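# Close the mailer box and send it down the line

## Task

At the closing stop sits an unclamped mailer box holding a carton, front wall toward the arms, with its lid (hinged at the back wall) standing open. Shut it around the carton: tuck both side flaps inside the side walls, bring the lid down flat on the walls, and push the front flap in behind the front wall until its tabs lock. The carton must finish lying flat on the box floor, and no other carton or bench item may end up inside, on top of, or leaning on the box. Then deliver the box to the far end of the conveyor so it rests against the red end stop.

## Robot and tools

SETUP. Four identical Kinova Gen3 arms (arm1 to arm4), each with seven joints, a four-digit right hand (index, middle, ring, thumb) and a wrist camera. Going toward +y in the shared scene frame, the order along the conveyor is arm2, arm1, arm4, arm3. Boxes travel toward +y: the red filling stop lies between arm2 and arm1, the red closing stop between arm4 and arm3, and a red end stop at the far end. A sensor on a post opposite the arms looks across the top of a box at the closing stop; its yellow lamp goes dark only when a box is there with the lid fully down and nothing else in the beam. The green button near arm1 advances a box from the filling stop to the closing stop; pressing again also advances a box sitting slightly short of the closing stop, or one held anywhere between the two stops. The green button near arm3 sends a box sitting square on the closing stop to the conveyor's end. So after closing the lid, press arm3's button.

FRAMES. Scene frame: origin on the floor, +z up, metres. Each arm's foot (base_link) pose is given in that frame; the foot points along its own +x. Feet: arm1 (0.042, 0.367, 0.946), arm2 (-0.049, -0.287, 0.929), arm3 (-0.069, 1.916, 0.987), arm4 (0.024, 1.252, 0.971), each turned only slightly about z. Reach is about 1.05 m from the joint1 axis.

move. Arguments: optional objects arm1, arm2, arm3, arm4, plus cameras. Each arm object holds "joints", a map from joint name to an absolute target (not an offset), and optionally "min_time_s" (0.1 to 8 s, a lower bound on how long that arm's motions take). Arms left out get no new command but may still be driving toward older targets. Arm joints, radians: joint1_rad, joint3_rad, joint5_rad, joint7_rad range -6.283 to 6.283; joint2_rad -2.249 to 2.249; joint4_rad -2.579 to 2.579; joint6_rad -2.099 to 2.099. joint1 turns the arm about its foot axis (positive clockwise from above; 0 unfolds along foot +x); joint2 at 0 is upright, positive tips forward; joint4 is the elbow (0 straight); joint6 the wrist; joint7 rolls the hand (positive counter-clockwise seen from behind). With joints 1, 3, 5 at 0, joint7 at 1.57 and fingers pointing down ahead of the arm, the palm faces left and the thumb is away from the foot. Joints move together, arriving at once from rest; paths can swing wide.

HAND keys (same map): hand_index_/middle_/ring_ mcp, abd, pip, dip and hand_thumb_ cmc, axl, mcp, ipl, each a goal on a -1 to +1 scale between the hinge's two stops. Toward -1 the finger hinges curl toward the palm; straight is about +0.75 (mcp), +0.58 (pip), +0.70 (dip), 0 (abd). Thumb: cmc toward -1 swings it in front of the palm (straight 0.71); axl twists it (0.68); mcp (0.23) and ipl (0.17) bend it. hand_current_limit (-1 to 1) scales the current cap from 0 to 550 mA (starts at +0.4); hand_speed (-0.96 to 1) sets finger speed (starts at -0.6). Omitted hand keys keep their goals. Motors are soft servos: a goal past an object's surface presses on it. Holding 495 mA or more for 5 s shuts a motor down for 10 s.

cameras: list of names from arm1_cam_wrist, arm2_cam_wrist, arm3_cam_wrist, arm4_cam_wrist, cam_behind2, cam_end, cam_over2, cam_side2, cam_station2, cam_stop2, or ["all"]; [] gives none. A move with no arm objects returns every arm's full state and all images.

wait: seconds (0 to 10), optional cameras; nothing new is commanded.

zoom_image: camera plus region [x0, y0, x1, y1] in pixels of that camera's latest image, origin top-left, at most 504 by 504.

finished_scene: scene (the current scene's number); irreversible, ends this scene.

RESULTS. "move" line: per arm, done or its worst status. joint_status per joint: done, off_target (resting short, maybe still pushing), time_out (holds where it stopped), not_followed (a collision check blocked the targets), limit_stop_at_motor_heat. "as last shown" lists arms not commanded; their status reads not commanded. Joint velocities in rad/s; "within noise" means at rest. hand_state gives moving, goal, blocked or overload per motor; *_current_ma is each motor's current (positive pushes toward -1); hand_goal_* are the goals now set. Joint torques in N m (positive toward larger angle), flange force on the end effector in its own axes (noisy; "no reading" possible). on_its_own reports uncommanded behaviour. MOTOR HOT warns of heating; OVER-TEMPERATURE FAULT means an arm sinks and stops for 30 to 60 s.

AVOID. The arm does not stop on contact and can push hard; a joint torque over its limit (104.5 N m joints 1-4, 51.3 N m joints 5-7) or drift over 5 degrees from plan stops that arm for 10 s. Never squeeze or press two arms together, and don't close a hand on another arm's fingers. Don't hit fixed or heavy things, don't drop or throw objects, and never knock anything out of the work area. Loose objects may get an occasional nudge. Stretched or loaded poses heat motors.

Each tool is called after ">>>" by a JSON object that holds its "method" and its "body", one argument or row to a line.

## Session

>>> {"method": "move", "body": {

}}

Scene clock: 0.00 s.
Joint torques (N m): no reading
Motor temperatures (°C): arm1=[33 36 34 35 41 41 43] | arm2=[38 33 33 32 35 42 37] | arm3=[36 37 34 34 35 42 45] | arm4=[31 31 34 34 42 47 38]
Flange force (N): no reading
Joint velocities: within noise
arm1.joint_positions: joint1_rad=-0.800 joint2_rad=-0.375 joint3_rad=-0.093 joint4_rad=+1.476 joint5_rad=-0.024 joint6_rad=+1.941 joint7_rad=+1.786 hand_index_mcp=+0.753 hand_index_abd=+0.000 hand_index_pip=+0.577 hand_index_dip=+0.696 hand_middle_mcp=+0.753 hand_middle_abd=+0.000 hand_middle_pip=+0.577 hand_middle_dip=+0.696 hand_ring_mcp=+0.753 hand_ring_abd=+0.000 hand_ring_pip=+0.577 hand_ring_dip=+0.696 hand_thumb_cmc=+0.714 hand_thumb_axl=+0.677 hand_thumb_mcp=+0.226 hand_thumb_ipl=+0.168 hand_current_limit=+0.400 hand_speed=-0.600
arm1.joint_status: not commanded
arm1.hand_state: goal,goal,goal,goal,goal,goal,goal,goal,goal,goal,goal,goal,goal,goal,goal,goal
arm1.index_mcp_current_ma: 0
arm1.index_abd_current_ma: 0
arm1.index_pip_current_ma: 0
arm1.index_dip_current_ma: 0
arm1.middle_mcp_current_ma: 0
arm1.middle_abd_current_ma: 0
arm1.middle_pip_current_ma: 0
arm1.middle_dip_current_ma: 0
arm1.ring_mcp_current_ma: 0
arm1.ring_abd_current_ma: 0
arm1.ring_pip_current_ma: 0
arm1.ring_dip_current_ma: 0
arm1.thumb_cmc_current_ma: 0
arm1.thumb_axl_current_ma: 0
arm1.thumb_mcp_current_ma: 0
arm1.thumb_ipl_current_ma: 0
arm1.hand_goal_index_mcp: 0.754
arm1.hand_goal_index_abd: 0.000
arm1.hand_goal_index_pip: 0.576
arm1.hand_goal_index_dip: 0.696
arm1.hand_goal_middle_mcp: 0.754
arm1.hand_goal_middle_abd: 0.000
arm1.hand_goal_middle_pip: 0.576
arm1.hand_goal_middle_dip: 0.696
arm1.hand_goal_ring_mcp: 0.754
arm1.hand_goal_ring_abd: 0.000
arm1.hand_goal_ring_pip: 0.576
arm1.hand_goal_ring_dip: 0.696
arm1.hand_goal_thumb_cmc: 0.714
arm1.hand_goal_thumb_axl: 0.678
arm1.hand_goal_thumb_mcp: 0.226
arm1.hand_goal_thumb_ipl: 0.168
arm1.hand: x=+0.0719 y=+0.5348 z=+1.4659 quat_wxyz=(+0.048, -0.562, +0.826, +0.020) (m; scene frame)
arm2.joint_positions: joint1_rad=+0.131 joint2_rad=-0.418 joint3_rad=-0.038 joint4_rad=+1.515 joint5_rad=-0.067 joint6_rad=+1.958 joint7_rad=+1.639 hand_index_mcp=+0.753 hand_index_abd=+0.000 hand_index_pip=+0.577 hand_index_dip=+0.696 hand_middle_mcp=+0.753 hand_middle_abd=+0.000 hand_middle_pip=+0.577 hand_middle_dip=+0.696 hand_ring_mcp=+0.753 hand_ring_abd=+0.000 hand_ring_pip=+0.577 hand_ring_dip=+0.696 hand_thumb_cmc=+0.714 hand_thumb_axl=+0.677 hand_thumb_mcp=+0.226 hand_thumb_ipl=+0.168 hand_current_limit=+0.400 hand_speed=-0.600
arm2.joint_status: not commanded
arm2.hand_state: goal,goal,goal,goal,goal,overload,goal,goal,goal,goal,goal,goal,goal,goal,goal,goal
arm2.index_mcp_current_ma: 0
arm2.index_abd_current_ma: 0
arm2.index_pip_current_ma: 0
arm2.index_dip_current_ma: 0
arm2.middle_mcp_current_ma: 0
arm2.middle_abd_current_ma: 0
arm2.middle_pip_current_ma: 0
arm2.middle_dip_current_ma: 0
arm2.ring_mcp_current_ma: 0
arm2.ring_abd_current_ma: 0
arm2.ring_pip_current_ma: 0
arm2.ring_dip_current_ma: 0
arm2.thumb_cmc_current_ma: 0
arm2.thumb_axl_current_ma: 0
arm2.thumb_mcp_current_ma: 0
arm2.thumb_ipl_current_ma: 0
arm2.hand_goal_index_mcp: 0.754
arm2.hand_goal_index_abd: 0.000
arm2.hand_goal_index_pip: 0.576
arm2.hand_goal_index_dip: 0.696
arm2.hand_goal_middle_mcp: 0.754
arm2.hand_goal_middle_abd: 0.000
arm2.hand_goal_middle_pip: 0.576
arm2.hand_goal_middle_dip: 0.696
arm2.hand_goal_ring_mcp: 0.754
arm2.hand_goal_ring_abd: 0.000
arm2.hand_goal_ring_pip: 0.576
arm2.hand_goal_ring_dip: 0.696
arm2.hand_goal_thumb_cmc: 0.714
arm2.hand_goal_thumb_axl: 0.678
arm2.hand_goal_thumb_mcp: 0.226
arm2.hand_goal_thumb_ipl: 0.168
arm2.hand: x=+0.1135 y=-0.2342 z=+1.4473 quat_wxyz=(+0.046, +0.053, +0.997, +0.017) (m; scene frame)
arm3.joint_positions: joint1_rad=-0.510 joint2_rad=-0.475 joint3_rad=-0.094 joint4_rad=+1.433 joint5_rad=-0.018 joint6_rad=+1.941 joint7_rad=+1.723 hand_index_mcp=+0.753 hand_index_abd=+0.000 hand_index_pip=+0.577 hand_index_dip=+0.696 hand_middle_mcp=+0.753 hand_middle_abd=+0.000 hand_middle_pip=+0.577 hand_middle_dip=+0.696 hand_ring_mcp=+0.753 hand_ring_abd=+0.000 hand_ring_pip=+0.577 hand_ring_dip=+0.696 hand_thumb_cmc=+0.714 hand_thumb_axl=+0.677 hand_thumb_mcp=+0.226 hand_thumb_ipl=+0.168 hand_current_limit=+0.400 hand_speed=-0.600
arm3.joint_status: not commanded
arm3.hand_state: goal,goal,goal,goal,goal,goal,goal,goal,goal,goal,goal,goal,goal,goal,goal,goal
arm3.index_mcp_current_ma: 0
arm3.index_abd_current_ma: 0
arm3.index_pip_current_ma: 0
arm3.index_dip_current_ma: 0
arm3.middle_mcp_current_ma: 0
arm3.middle_abd_current_ma: 0
arm3.middle_pip_current_ma: 0
arm3.middle_dip_current_ma: 0
arm3.ring_mcp_current_ma: 0
arm3.ring_abd_current_ma: 0
arm3.ring_pip_current_ma: 0
arm3.ring_dip_current_ma: 0
arm3.thumb_cmc_current_ma: 0
arm3.thumb_axl_current_ma: 0
arm3.thumb_mcp_current_ma: 0
arm3.thumb_ipl_current_ma: 0
arm3.hand_goal_index_mcp: 0.754
arm3.hand_goal_index_abd: 0.000
arm3.hand_goal_index_pip: 0.576
arm3.hand_goal_index_dip: 0.696
arm3.hand_goal_middle_mcp: 0.754
arm3.hand_goal_middle_abd: 0.000
arm3.hand_goal_middle_pip: 0.576
arm3.hand_goal_middle_dip: 0.696
arm3.hand_goal_ring_mcp: 0.754
arm3.hand_goal_ring_abd: 0.000
arm3.hand_goal_ring_pip: 0.576
arm3.hand_goal_ring_dip: 0.696
arm3.hand_goal_thumb_cmc: 0.714
arm3.hand_goal_thumb_axl: 0.678
arm3.hand_goal_thumb_mcp: 0.226
arm3.hand_goal_thumb_ipl: 0.168
arm3.hand: x=+0.0130 y=+2.0579 z=+1.5338 quat_wxyz=(+0.119, -0.352, +0.928, +0.013) (m; scene frame)
arm4.joint_positions: joint1_rad=-0.655 joint2_rad=-0.357 joint3_rad=-0.037 joint4_rad=+1.476 joint5_rad=-0.061 joint6_rad=+1.962 joint7_rad=+1.855 hand_index_mcp=+0.753 hand_index_abd=+0.000 hand_index_pip=+0.577 hand_index_dip=+0.696 hand_middle_mcp=+0.753 hand_middle_abd=+0.000 hand_middle_pip=+0.577 hand_middle_dip=+0.696 hand_ring_mcp=+0.753 hand_ring_abd=+0.000 hand_ring_pip=+0.577 hand_ring_dip=+0.696 hand_thumb_cmc=+0.714 hand_thumb_axl=+0.677 hand_thumb_mcp=+0.226 hand_thumb_ipl=+0.168 hand_current_limit=+0.400 hand_speed=-0.600
arm4.joint_status: not commanded
arm4.hand_state: goal,goal,goal,goal,goal,goal,goal,goal,goal,goal,goal,goal,goal,goal,goal,goal
arm4.index_mcp_current_ma: 0
arm4.index_abd_current_ma: 0
arm4.index_pip_current_ma: 0
arm4.index_dip_current_ma: 0
arm4.middle_mcp_current_ma: 0
arm4.middle_abd_current_ma: 0
arm4.middle_pip_current_ma: 0
arm4.middle_dip_current_ma: 0
arm4.ring_mcp_current_ma: 0
arm4.ring_abd_current_ma: 0
arm4.ring_pip_current_ma: 0
arm4.ring_dip_current_ma: 0
arm4.thumb_cmc_current_ma: 0
arm4.thumb_axl_current_ma: 0
arm4.thumb_mcp_current_ma: 0
arm4.thumb_ipl_current_ma: 0
arm4.hand_goal_index_mcp: 0.754
arm4.hand_goal_index_abd: 0.000
arm4.hand_goal_index_pip: 0.576
arm4.hand_goal_index_dip: 0.696
arm4.hand_goal_middle_mcp: 0.754
arm4.hand_goal_middle_abd: 0.000
arm4.hand_goal_middle_pip: 0.576
arm4.hand_goal_middle_dip: 0.696
arm4.hand_goal_ring_mcp: 0.754
arm4.hand_goal_ring_abd: 0.000
arm4.hand_goal_ring_pip: 0.576
arm4.hand_goal_ring_dip: 0.696
arm4.hand_goal_thumb_cmc: 0.714
arm4.hand_goal_thumb_axl: 0.678
arm4.hand_goal_thumb_mcp: 0.226
arm4.hand_goal_thumb_ipl: 0.168
arm4.hand: x=+0.0704 y=+1.4077 z=+1.4928 quat_wxyz=(+0.029, -0.516, +0.855, +0.034) (m; scene frame)
pictures: arm1_cam_wrist, arm2_cam_wrist, arm3_cam_wrist, arm4_cam_wrist, cam_behind2, cam_end, cam_over2, cam_side2, cam_station2, cam_stop2
Images, in order (width x height): arm1_cam_wrist 896x504, arm2_cam_wrist 896x504, arm3_cam_wrist 896x504, arm4_cam_wrist 896x504, cam_behind2 896x504, cam_end 896x504, cam_over2 896x504, cam_side2 896x504, cam_station2 896x504, cam_stop2 896x504.

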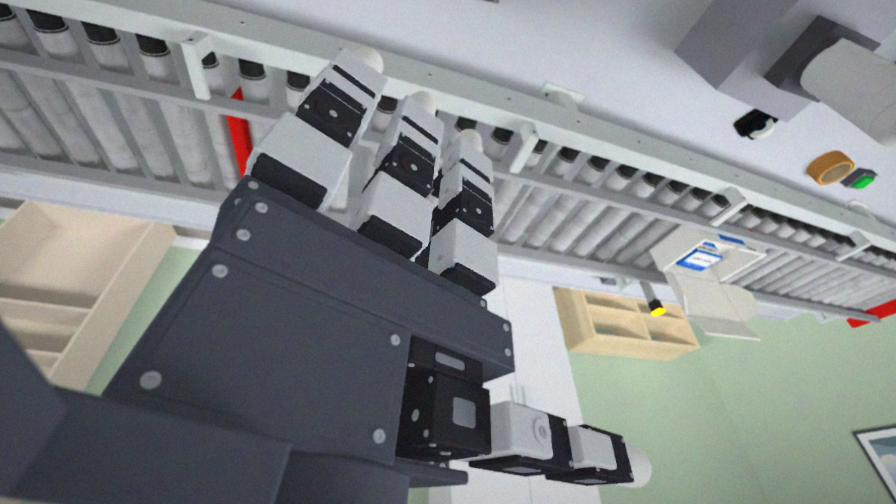

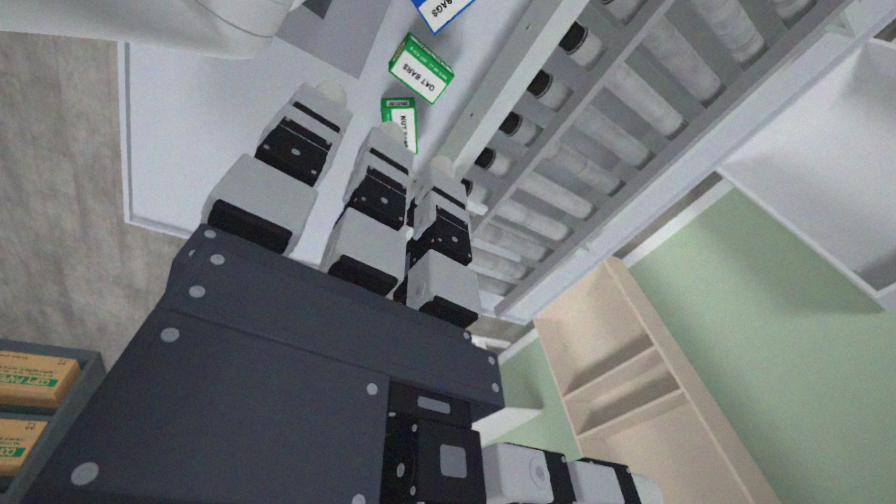

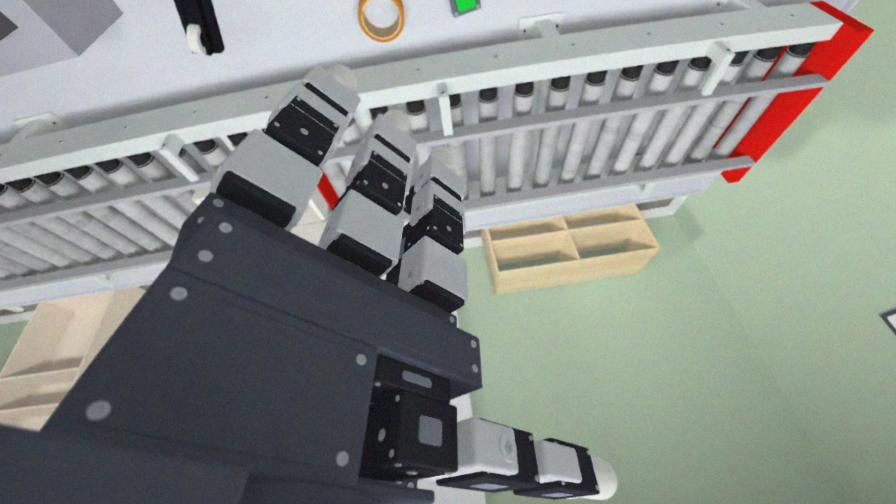

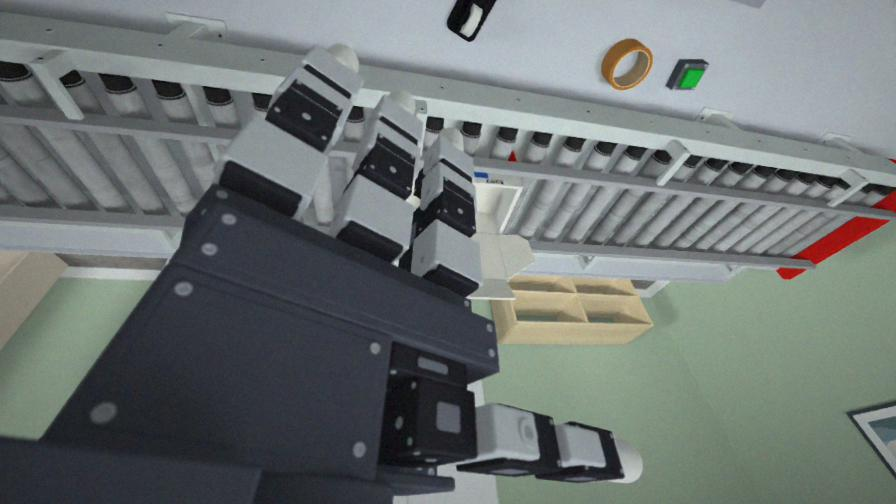

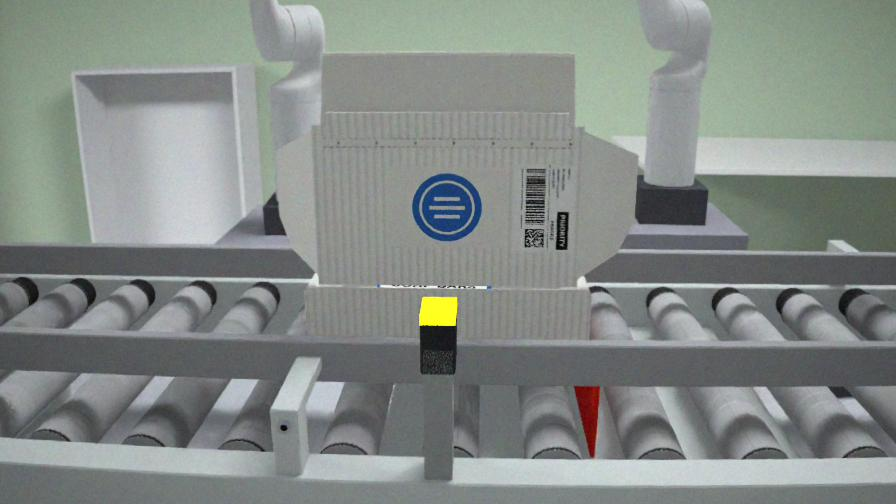

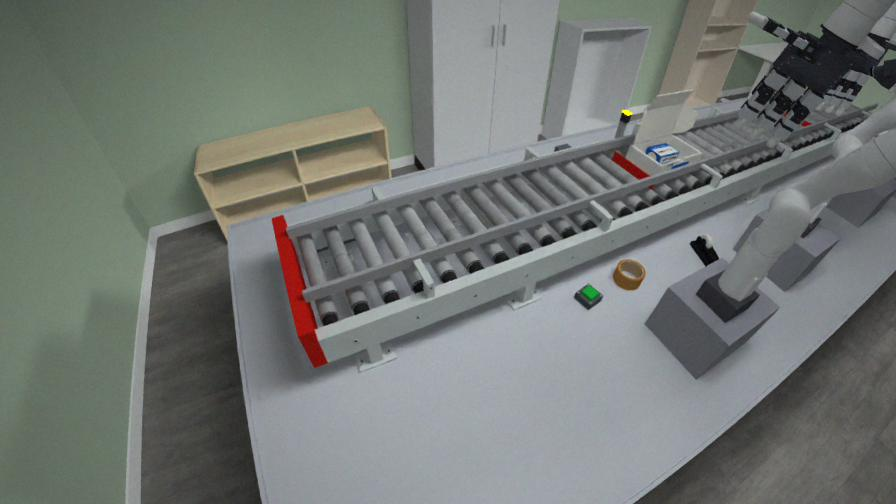

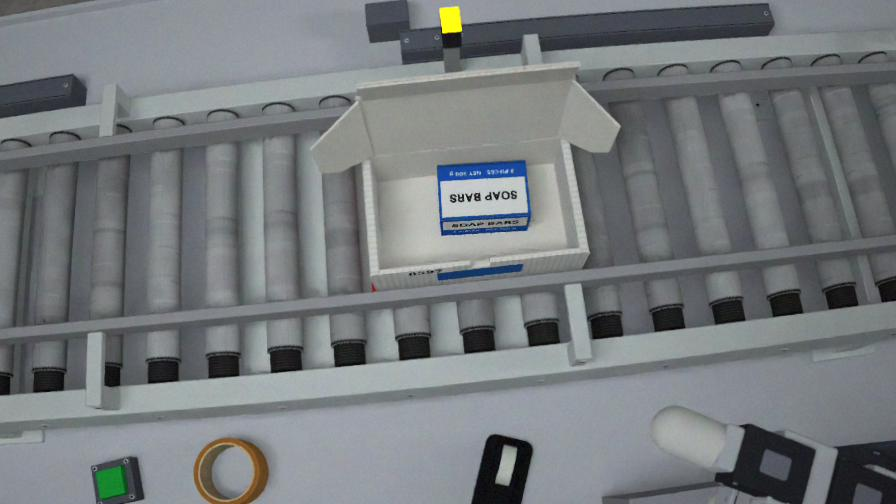

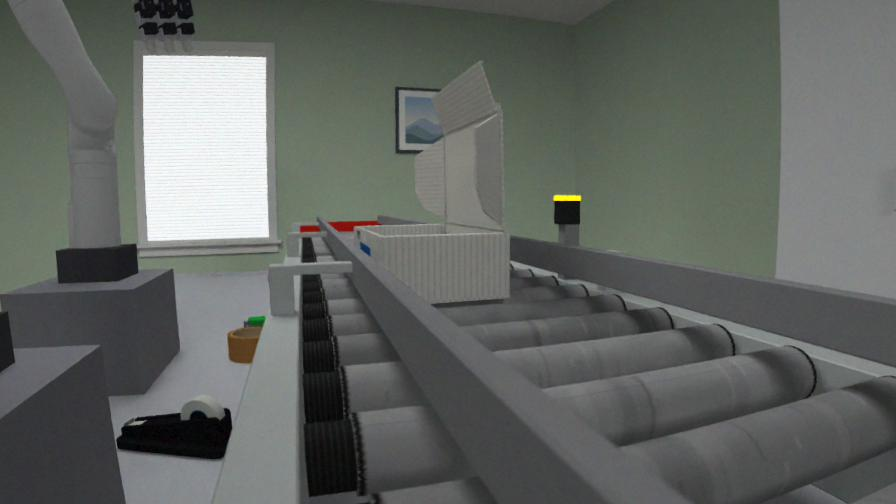

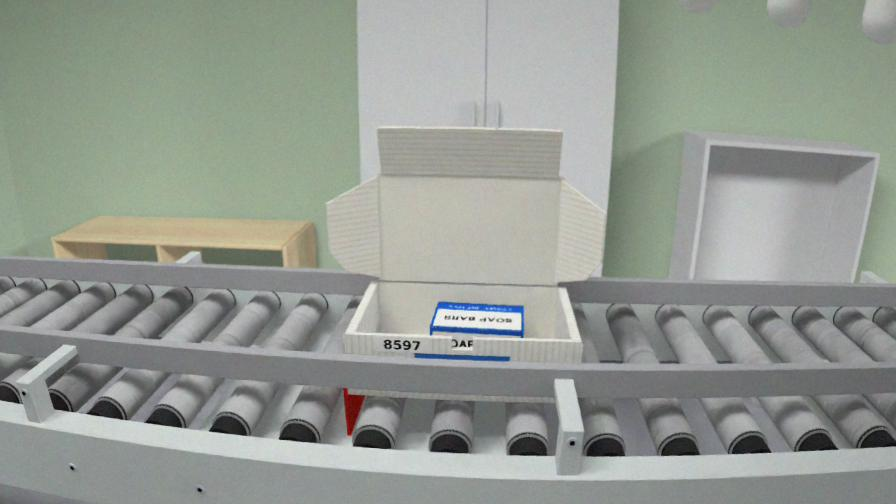

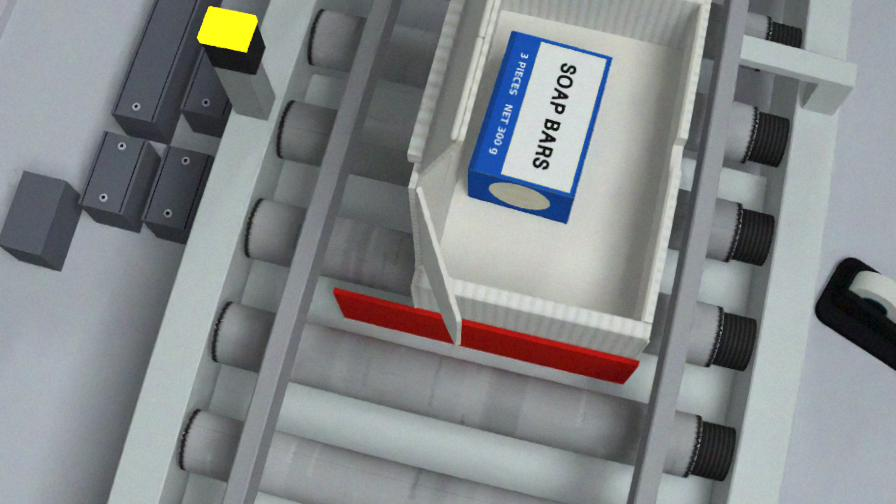

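>>> {"method": "zoom_image", "body": {
  "camera": "cam_over2",
  "region": [290, 0, 650, 320]
}}

>>> {"method": "zoom_image", "body": {
  "camera": "cam_station2",
  "region": [300, 100, 640, 460]
}}

>>> {"method": "zoom_image", "body": {
  "camera": "cam_side2",
  "region": [280, 30, 620, 330]
}}

>>> {"method": "zoom_image", "body": {
  "camera": "cam_stop2",
  "region": [300, 0, 760, 400]
}}

Scaled by 1.400 from the camera's 896x504 image, which has a finer 1280x720 frame.

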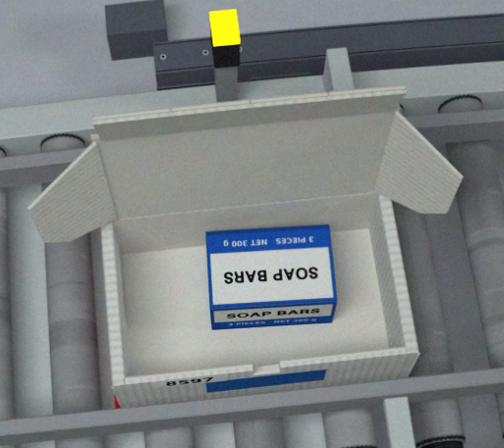

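Scaled by 1.400 from the camera's 896x504 image, which has a finer 1280x720 frame.

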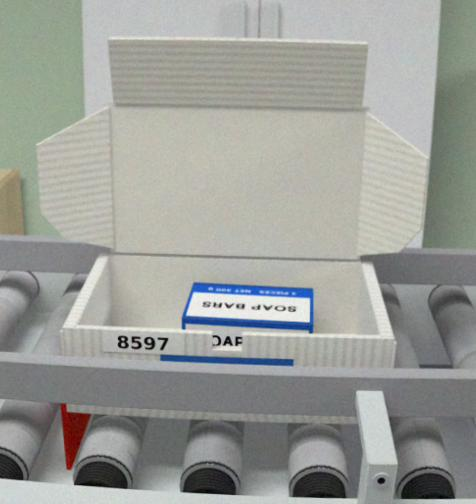

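Scaled by 1.482 from the camera's 896x504 image, which has a finer 1280x720 frame.

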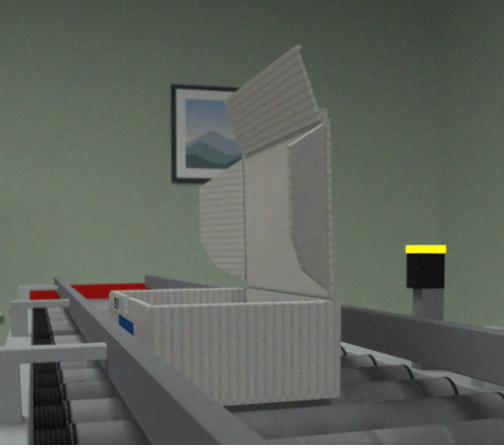

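Scaled by 1.096 from the camera's 896x504 image, which has a finer 1280x720 frame.

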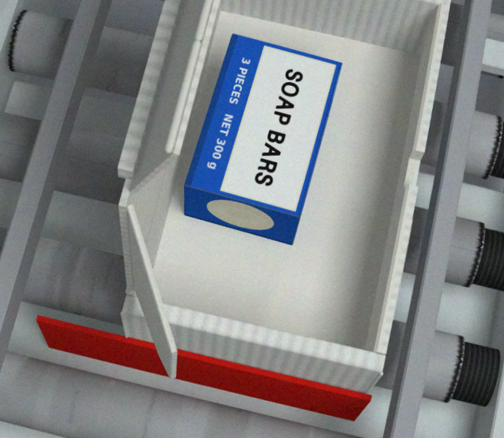

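>>> {"method": "move", "body": {
  "arm4": {"joints":{"joint1_rad":-0.354,"joint2_rad":0.542,"joint3_rad":0,"joint4_rad":0.703,"joint5_rad":0,"joint6_rad":1.896,"joint7_rad":1.13}},
  "cameras": ["cam_behind2","cam_over2","cam_side2","cam_station2","cam_stop2","arm4_cam_wrist"]
}}

Scene clock: 146.93 s.
Joint torques (N m): arm1=[-1.13 -0.08 0.6 -9.53 -0.51 -0.16 0.32] | arm2=[-0.81 -0.85 1.08 -7.38 0.16 -0.23 0.1] | arm3=[-0.99 1.69 -0.59 -6.91 -0.27 -0.57 -0.13] | arm4=[-1.79 -18.56 -1.05 -6.11 -0.08 -0.2 0.22]
Motor temperatures (°C): arm1=[32 35 33 35 41 40 43] | arm2=[38 32 32 33 35 42 36] | arm3=[35 37 33 34 35 42 45] | arm4=[31 31 33 35 42 46 38]
Flange force (N): arm1=[2.1 3.3 7.2] | arm2=[-3.1 4.3 -2.1] | arm3=[0.4 -2.2 -1.7] | arm4=[-14.2 3.0 -11.8]
move: arm4 done
Joint velocities: within noise
arm1, arm2, arm3: as last shown
arm1.joint_positions: joint1_rad=-0.800 joint2_rad=-0.375 joint3_rad=-0.093 joint4_rad=+1.476 joint5_rad=-0.024 joint6_rad=+1.941 joint7_rad=+1.786 hand_index_mcp=+0.753 hand_index_abd=+0.000 hand_index_pip=+0.577 hand_index_dip=+0.696 hand_middle_mcp=+0.753 hand_middle_abd=+0.000 hand_middle_pip=+0.577 hand_middle_dip=+0.696 hand_ring_mcp=+0.753 hand_ring_abd=+0.000 hand_ring_pip=+0.577 hand_ring_dip=+0.696 hand_thumb_cmc=+0.714 hand_thumb_axl=+0.677 hand_thumb_mcp=+0.224 hand_thumb_ipl=+0.168 hand_current_limit=+0.400 hand_speed=-0.600
arm1.index_mcp_current_ma: -2
arm1.index_pip_current_ma: 2
arm1.middle_mcp_current_ma: -2
arm1.middle_pip_current_ma: 2
arm1.ring_mcp_current_ma: -2
arm1.ring_pip_current_ma: 2
arm1.thumb_cmc_current_ma: 1
arm1.thumb_axl_current_ma: -2
arm1.thumb_mcp_current_ma: -9
arm1.thumb_ipl_current_ma: -1
arm2.joint_positions: joint1_rad=+0.131 joint2_rad=-0.418 joint3_rad=-0.038 joint4_rad=+1.515 joint5_rad=-0.067 joint6_rad=+1.958 joint7_rad=+1.639 hand_index_mcp=+0.753 hand_index_abd=+0.000 hand_index_pip=+0.577 hand_index_dip=+0.696 hand_middle_mcp=+0.753 hand_middle_abd=+0.000 hand_middle_pip=+0.577 hand_middle_dip=+0.696 hand_ring_mcp=+0.753 hand_ring_abd=+0.000 hand_ring_pip=+0.577 hand_ring_dip=+0.696 hand_thumb_cmc=+0.714 hand_thumb_axl=+0.677 hand_thumb_mcp=+0.224 hand_thumb_ipl=+0.168 hand_current_limit=+0.400 hand_speed=-0.600
arm2.index_mcp_current_ma: -2
arm2.index_pip_current_ma: 2
arm2.middle_mcp_current_ma: -2
arm2.middle_pip_current_ma: 2
arm2.ring_mcp_current_ma: -2
arm2.ring_pip_current_ma: 2
arm2.thumb_cmc_current_ma: 1
arm2.thumb_axl_current_ma: -2
arm2.thumb_mcp_current_ma: -8
arm2.thumb_ipl_current_ma: -1
arm3.joint_positions: joint1_rad=-0.510 joint2_rad=-0.475 joint3_rad=-0.094 joint4_rad=+1.433 joint5_rad=-0.018 joint6_rad=+1.941 joint7_rad=+1.723 hand_index_mcp=+0.753 hand_index_abd=+0.000 hand_index_pip=+0.577 hand_index_dip=+0.696 hand_middle_mcp=+0.753 hand_middle_abd=+0.000 hand_middle_pip=+0.577 hand_middle_dip=+0.696 hand_ring_mcp=+0.753 hand_ring_abd=+0.000 hand_ring_pip=+0.577 hand_ring_dip=+0.696 hand_thumb_cmc=+0.714 hand_thumb_axl=+0.677 hand_thumb_mcp=+0.224 hand_thumb_ipl=+0.168 hand_current_limit=+0.400 hand_speed=-0.600
arm3.index_mcp_current_ma: -2
arm3.index_pip_current_ma: 2
arm3.middle_mcp_current_ma: -2
arm3.middle_pip_current_ma: 2
arm3.ring_mcp_current_ma: -2
arm3.ring_pip_current_ma: 2
arm3.thumb_cmc_current_ma: 1
arm3.thumb_axl_current_ma: -2
arm3.thumb_mcp_current_ma: -7
arm3.thumb_ipl_current_ma: -1
arm4.joint_positions: joint1_rad=-0.354 joint2_rad=+0.542 joint3_rad=+0.000 joint4_rad=+0.703 joint5_rad=+0.000 joint6_rad=+1.896 joint7_rad=+1.130 hand_index_mcp=+0.753 hand_index_abd=+0.000 hand_index_pip=+0.577 hand_index_dip=+0.696 hand_middle_mcp=+0.753 hand_middle_abd=+0.000 hand_middle_pip=+0.577 hand_middle_dip=+0.696 hand_ring_mcp=+0.753 hand_ring_abd=+0.000 hand_ring_pip=+0.577 hand_ring_dip=+0.696 hand_thumb_cmc=+0.714 hand_thumb_axl=+0.677 hand_thumb_mcp=+0.223 hand_thumb_ipl=+0.168 hand_current_limit=+0.400 hand_speed=-0.600
arm4.joint_status: all done
arm4.hand_state: goal,goal,goal,goal,goal,goal,goal,goal,goal,goal,goal,goal,goal,goal,goal,goal
arm4.index_mcp_current_ma: -1
arm4.index_abd_current_ma: 0
arm4.index_pip_current_ma: 1
arm4.index_dip_current_ma: 0
arm4.middle_mcp_current_ma: -1
arm4.middle_abd_current_ma: 0
arm4.middle_pip_current_ma: 1
arm4.middle_dip_current_ma: 0
arm4.ring_mcp_current_ma: -1
arm4.ring_abd_current_ma: 0
arm4.ring_pip_current_ma: 1
arm4.ring_dip_current_ma: 0
arm4.thumb_cmc_current_ma: 0
arm4.thumb_axl_current_ma: -1
arm4.thumb_mcp_current_ma: -6
arm4.thumb_ipl_current_ma: 0
arm4.hand_goal_index_mcp: 0.754
arm4.hand_goal_index_abd: 0.000
arm4.hand_goal_index_pip: 0.576
arm4.hand_goal_index_dip: 0.696
arm4.hand_goal_middle_mcp: 0.754
arm4.hand_goal_middle_abd: 0.000
arm4.hand_goal_middle_pip: 0.576
arm4.hand_goal_middle_dip: 0.696
arm4.hand_goal_ring_mcp: 0.754
arm4.hand_goal_ring_abd: 0.000
arm4.hand_goal_ring_pip: 0.576
arm4.hand_goal_ring_dip: 0.696
arm4.hand_goal_thumb_cmc: 0.714
arm4.hand_goal_thumb_axl: 0.678
arm4.hand_goal_thumb_mcp: 0.226
arm4.hand_goal_thumb_ipl: 0.168
arm4.hand: x=+0.5217 y=+1.5276 z=+1.4212 quat_wxyz=(+0.002, +0.000, +1.000, +0.007) (m; scene frame)
pictures: arm4_cam_wrist, cam_behind2, cam_over2, cam_side2, cam_station2, cam_stop2
Images, in order (width x height): arm4_cam_wrist 896x504, cam_behind2 896x504, cam_over2 896x504, cam_side2 896x504, cam_station2 896x504, cam_stop2 896x504.

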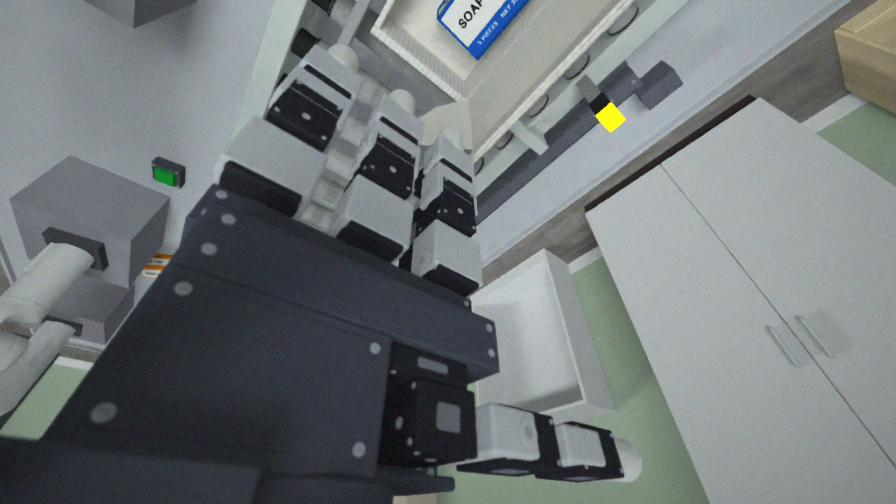

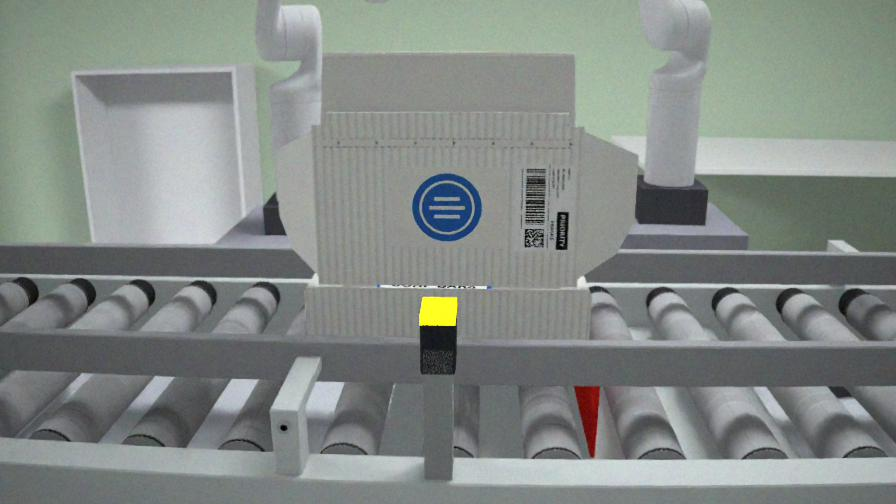

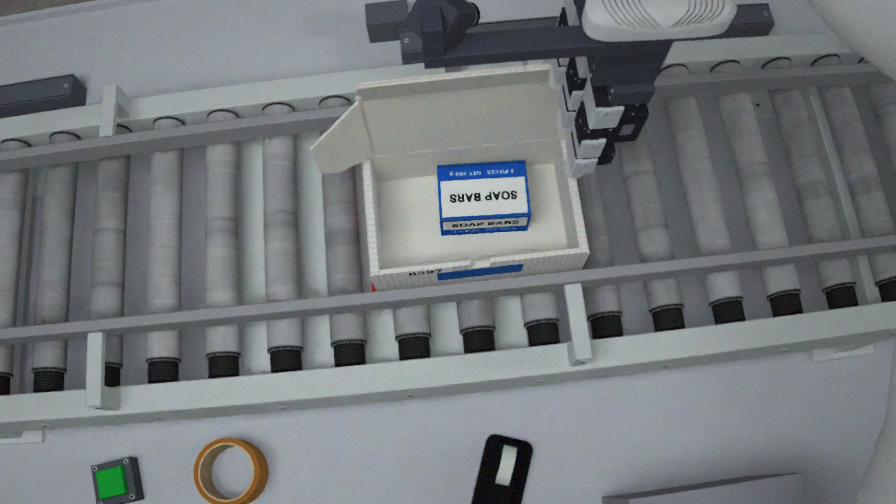

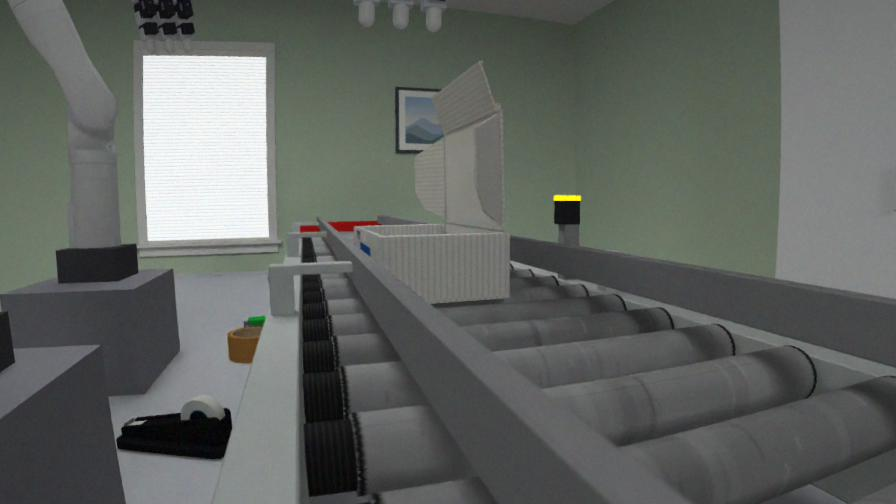

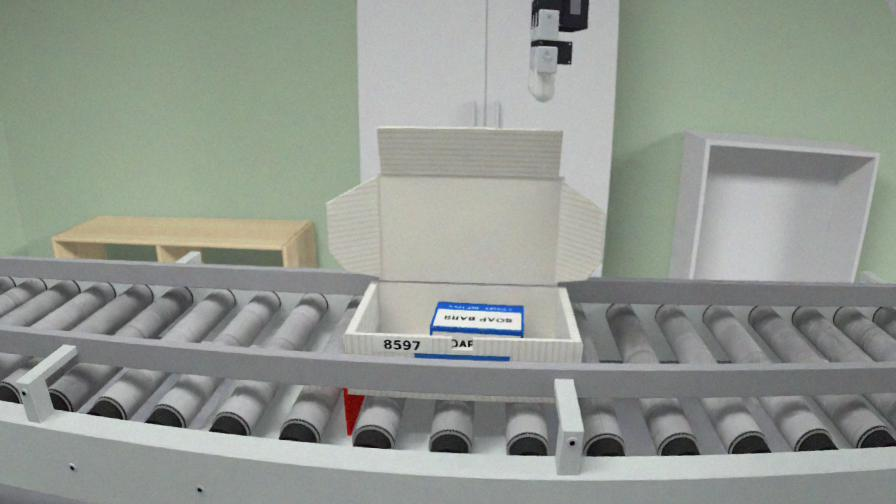

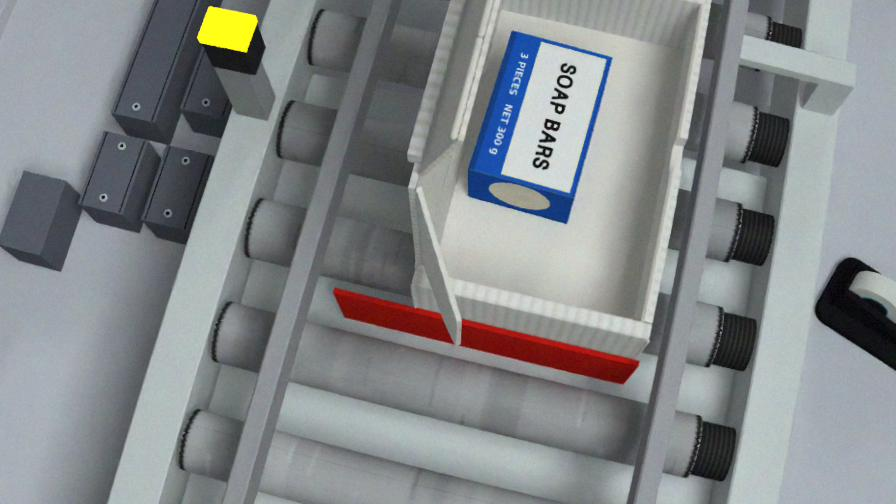

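>>> {"method": "move", "body": {
  "arm4": {"joints":{"joint1_rad":-0.104,"joint2_rad":0.569,"joint4_rad":0.820,"joint6_rad":1.752,"joint7_rad":1.380}}
}}

>>> {"method": "move", "body": {
  "arm4": {"joints":{"joint1_rad":-0.104,"joint2_rad":0.578,"joint4_rad":1.2215,"joint6_rad":1.342,"joint7_rad":1.380}},
  "cameras": ["cam_behind2","cam_over2","cam_side2","cam_station2"]
}}

Scene clock: 203.33 s.
Joint torques (N m): arm1=[-1.14 -0.1 0.61 -9.55 -0.5 -0.16 0.32] | arm2=[-0.81 -0.85 1.07 -7.4 0.13 -0.23 0.09] | arm3=[-1.06 1.64 -0.61 -6.9 -0.33 -0.62 -0.15] | arm4=[-1.91 -19.31 -1.03 -6.36 -0.18 -0.15 0.18]
Motor temperatures (°C): arm1=[32 35 33 35 41 40 43] | arm2=[38 32 32 33 35 42 36] | arm3=[35 37 33 34 35 42 45] | arm4=[31 32 33 35 42 46 38]
Flange force (N): arm1=[2.1 3.4 7.3] | arm2=[-3.1 4.3 -2.0] | arm3=[0.3 -2.4 -2.0] | arm4=[-13.4 -0.8 -9.2]
move: arm4 done
Joint velocities: within noise
arm1, arm2, arm3: as last shown
arm4.joint_positions: joint1_rad=-0.104 joint2_rad=+0.569 joint3_rad=+0.000 joint4_rad=+0.820 joint5_rad=+0.000 joint6_rad=+1.752 joint7_rad=+1.380 hand_index_mcp=+0.753 hand_index_abd=+0.000 hand_index_pip=+0.577 hand_index_dip=+0.696 hand_middle_mcp=+0.753 hand_middle_abd=+0.000 hand_middle_pip=+0.577 hand_middle_dip=+0.696 hand_ring_mcp=+0.753 hand_ring_abd=+0.000 hand_ring_pip=+0.577 hand_ring_dip=+0.696 hand_thumb_cmc=+0.714 hand_thumb_axl=+0.677 hand_thumb_mcp=+0.223 hand_thumb_ipl=+0.168 hand_current_limit=+0.400 hand_speed=-0.600
arm4.joint_status: all done
arm4.hand_state: goal,goal,goal,goal,goal,goal,goal,goal,goal,goal,goal,goal,goal,goal,goal,goal
arm4.index_mcp_current_ma: -1
arm4.index_abd_current_ma: 0
arm4.index_pip_current_ma: 1
arm4.index_dip_current_ma: 0
arm4.middle_mcp_current_ma: -1
arm4.middle_abd_current_ma: 0
arm4.middle_pip_current_ma: 1
arm4.middle_dip_current_ma: 0
arm4.ring_mcp_current_ma: -1
arm4.ring_abd_current_ma: 0
arm4.ring_pip_current_ma: 1
arm4.ring_dip_current_ma: 0
arm4.thumb_cmc_current_ma: 0
arm4.thumb_axl_current_ma: -1
arm4.thumb_mcp_current_ma: -6
arm4.thumb_ipl_current_ma: 0
arm4.hand_goal_index_mcp: 0.754
arm4.hand_goal_index_abd: 0.000
arm4.hand_goal_index_pip: 0.576
arm4.hand_goal_index_dip: 0.696
arm4.hand_goal_middle_mcp: 0.754
arm4.hand_goal_middle_abd: 0.000
arm4.hand_goal_middle_pip: 0.576
arm4.hand_goal_middle_dip: 0.696
arm4.hand_goal_ring_mcp: 0.754
arm4.hand_goal_ring_abd: 0.000
arm4.hand_goal_ring_pip: 0.576
arm4.hand_goal_ring_dip: 0.696
arm4.hand_goal_thumb_cmc: 0.714
arm4.hand_goal_thumb_axl: 0.678
arm4.hand_goal_thumb_mcp: 0.226
arm4.hand_goal_thumb_ipl: 0.168
arm4.hand: x=+0.5765 y=+1.4083 z=+1.3698 quat_wxyz=(+0.002, +0.000, +1.000, +0.007) (m; scene frame)
pictures: none

Scene clock: 204.93 s.
Joint torques (N m): arm1=[-1.13 -0.1 0.64 -9.54 -0.51 -0.14 0.31] | arm2=[-0.82 -0.89 1.06 -7.4 0.16 -0.21 0.09] | arm3=[-1.02 1.61 -0.63 -6.92 -0.24 -0.62 -0.07] | arm4=[-1.8 -19.48 -1.1 -6.29 -0.11 -0.23 0.21]
Motor temperatures (°C): arm1=[32 35 33 35 41 40 43] | arm2=[38 32 32 33 35 42 36] | arm3=[35 37 33 34 35 42 45] | arm4=[31 32 33 35 42 46 38]
Flange force (N): arm1=[2.1 3.4 7.3] | arm2=[-3.2 4.2 -2.0] | arm3=[0.3 -2.1 -1.9] | arm4=[-10.8 -0.9 -4.7]
move: arm4 done
Joint velocities: within noise
arm1, arm2, arm3: as last shown
arm4.joint_positions: joint1_rad=-0.104 joint2_rad=+0.578 joint3_rad=+0.000 joint4_rad=+1.221 joint5_rad=+0.000 joint6_rad=+1.342 joint7_rad=+1.380 hand_index_mcp=+0.753 hand_index_abd=+0.000 hand_index_pip=+0.577 hand_index_dip=+0.696 hand_middle_mcp=+0.753 hand_middle_abd=+0.000 hand_middle_pip=+0.577 hand_middle_dip=+0.696 hand_ring_mcp=+0.753 hand_ring_abd=+0.000 hand_ring_pip=+0.577 hand_ring_dip=+0.696 hand_thumb_cmc=+0.714 hand_thumb_axl=+0.677 hand_thumb_mcp=+0.223 hand_thumb_ipl=+0.168 hand_current_limit=+0.400 hand_speed=-0.600
arm4.joint_status: all done
arm4.hand_state: goal,goal,goal,goal,goal,goal,goal,goal,goal,goal,goal,goal,goal,goal,goal,goal
arm4.index_mcp_current_ma: -1
arm4.index_abd_current_ma: 0
arm4.index_pip_current_ma: 1
arm4.index_dip_current_ma: 0
arm4.middle_mcp_current_ma: -1
arm4.middle_abd_current_ma: 0
arm4.middle_pip_current_ma: 1
arm4.middle_dip_current_ma: 0
arm4.ring_mcp_current_ma: -1
arm4.ring_abd_current_ma: 0
arm4.ring_pip_current_ma: 1
arm4.ring_dip_current_ma: 0
arm4.thumb_cmc_current_ma: 0
arm4.thumb_axl_current_ma: -1
arm4.thumb_mcp_current_ma: -6
arm4.thumb_ipl_current_ma: 0
arm4.hand_goal_index_mcp: 0.754
arm4.hand_goal_index_abd: 0.000
arm4.hand_goal_index_pip: 0.576
arm4.hand_goal_index_dip: 0.696
arm4.hand_goal_middle_mcp: 0.754
arm4.hand_goal_middle_abd: 0.000
arm4.hand_goal_middle_pip: 0.576
arm4.hand_goal_middle_dip: 0.696
arm4.hand_goal_ring_mcp: 0.754
arm4.hand_goal_ring_abd: 0.000
arm4.hand_goal_ring_pip: 0.576
arm4.hand_goal_ring_dip: 0.696
arm4.hand_goal_thumb_cmc: 0.714
arm4.hand_goal_thumb_axl: 0.678
arm4.hand_goal_thumb_mcp: 0.226
arm4.hand_goal_thumb_ipl: 0.168
arm4.hand: x=+0.5770 y=+1.4102 z=+1.2397 quat_wxyz=(+0.002, +0.000, +1.000, +0.007) (m; scene frame)
pictures: cam_behind2, cam_over2, cam_side2, cam_station2
Images, in order (width x height): cam_behind2 896x504, cam_over2 896x504, cam_side2 896x504, cam_station2 896x504.

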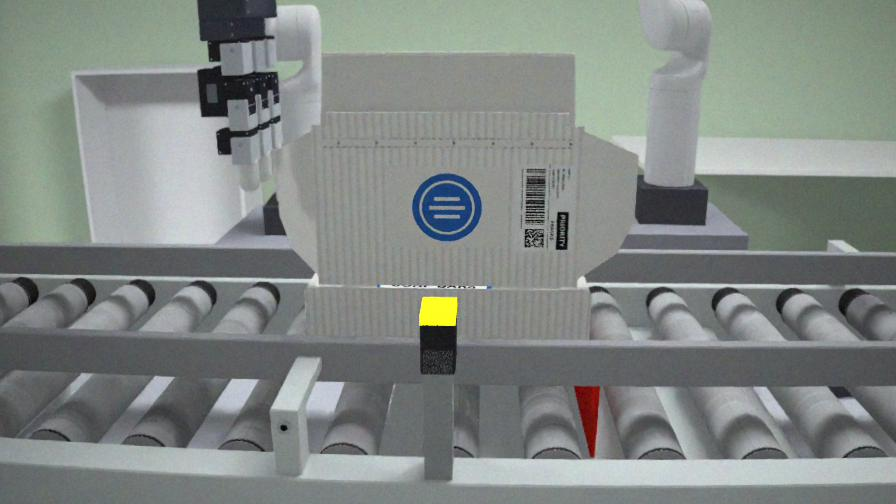

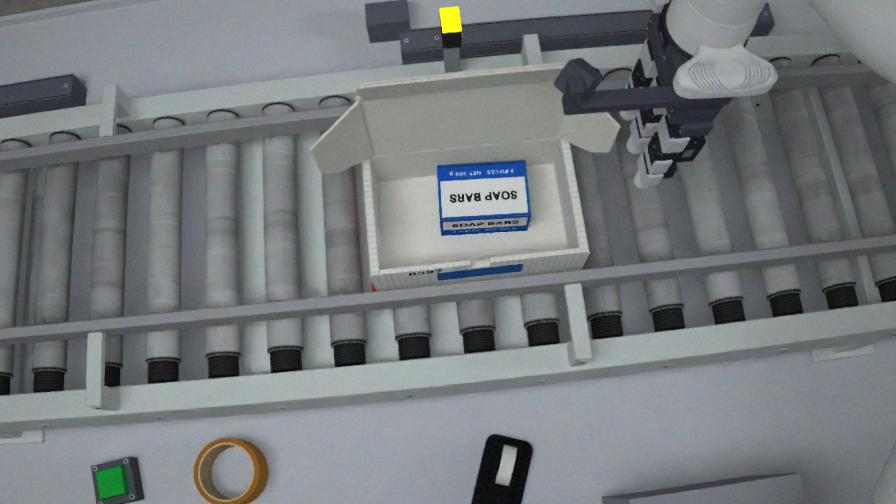

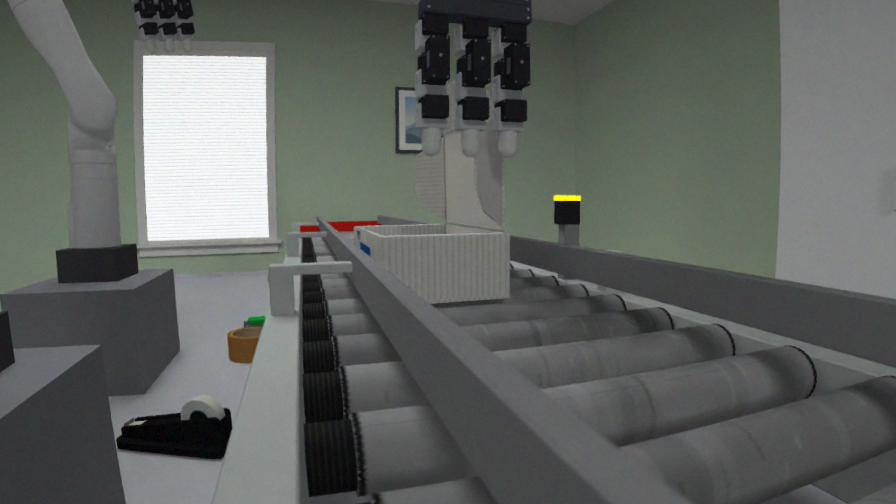

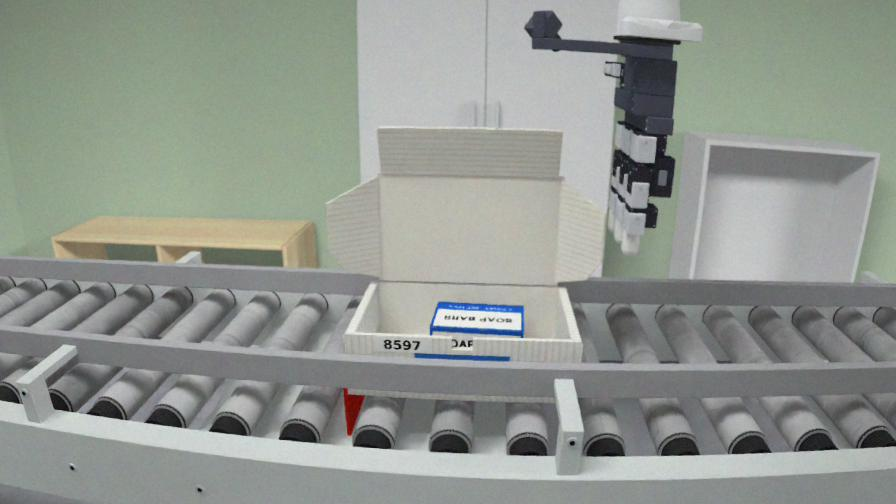

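>>> {"method": "zoom_image", "body": {
  "camera": "cam_behind2",
  "region": [190, 30, 660, 360]
}}

Scaled by 1.072 from the camera's 896x504 image, which has a finer 1280x720 frame.

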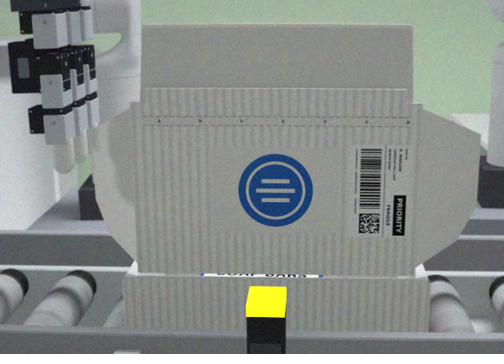

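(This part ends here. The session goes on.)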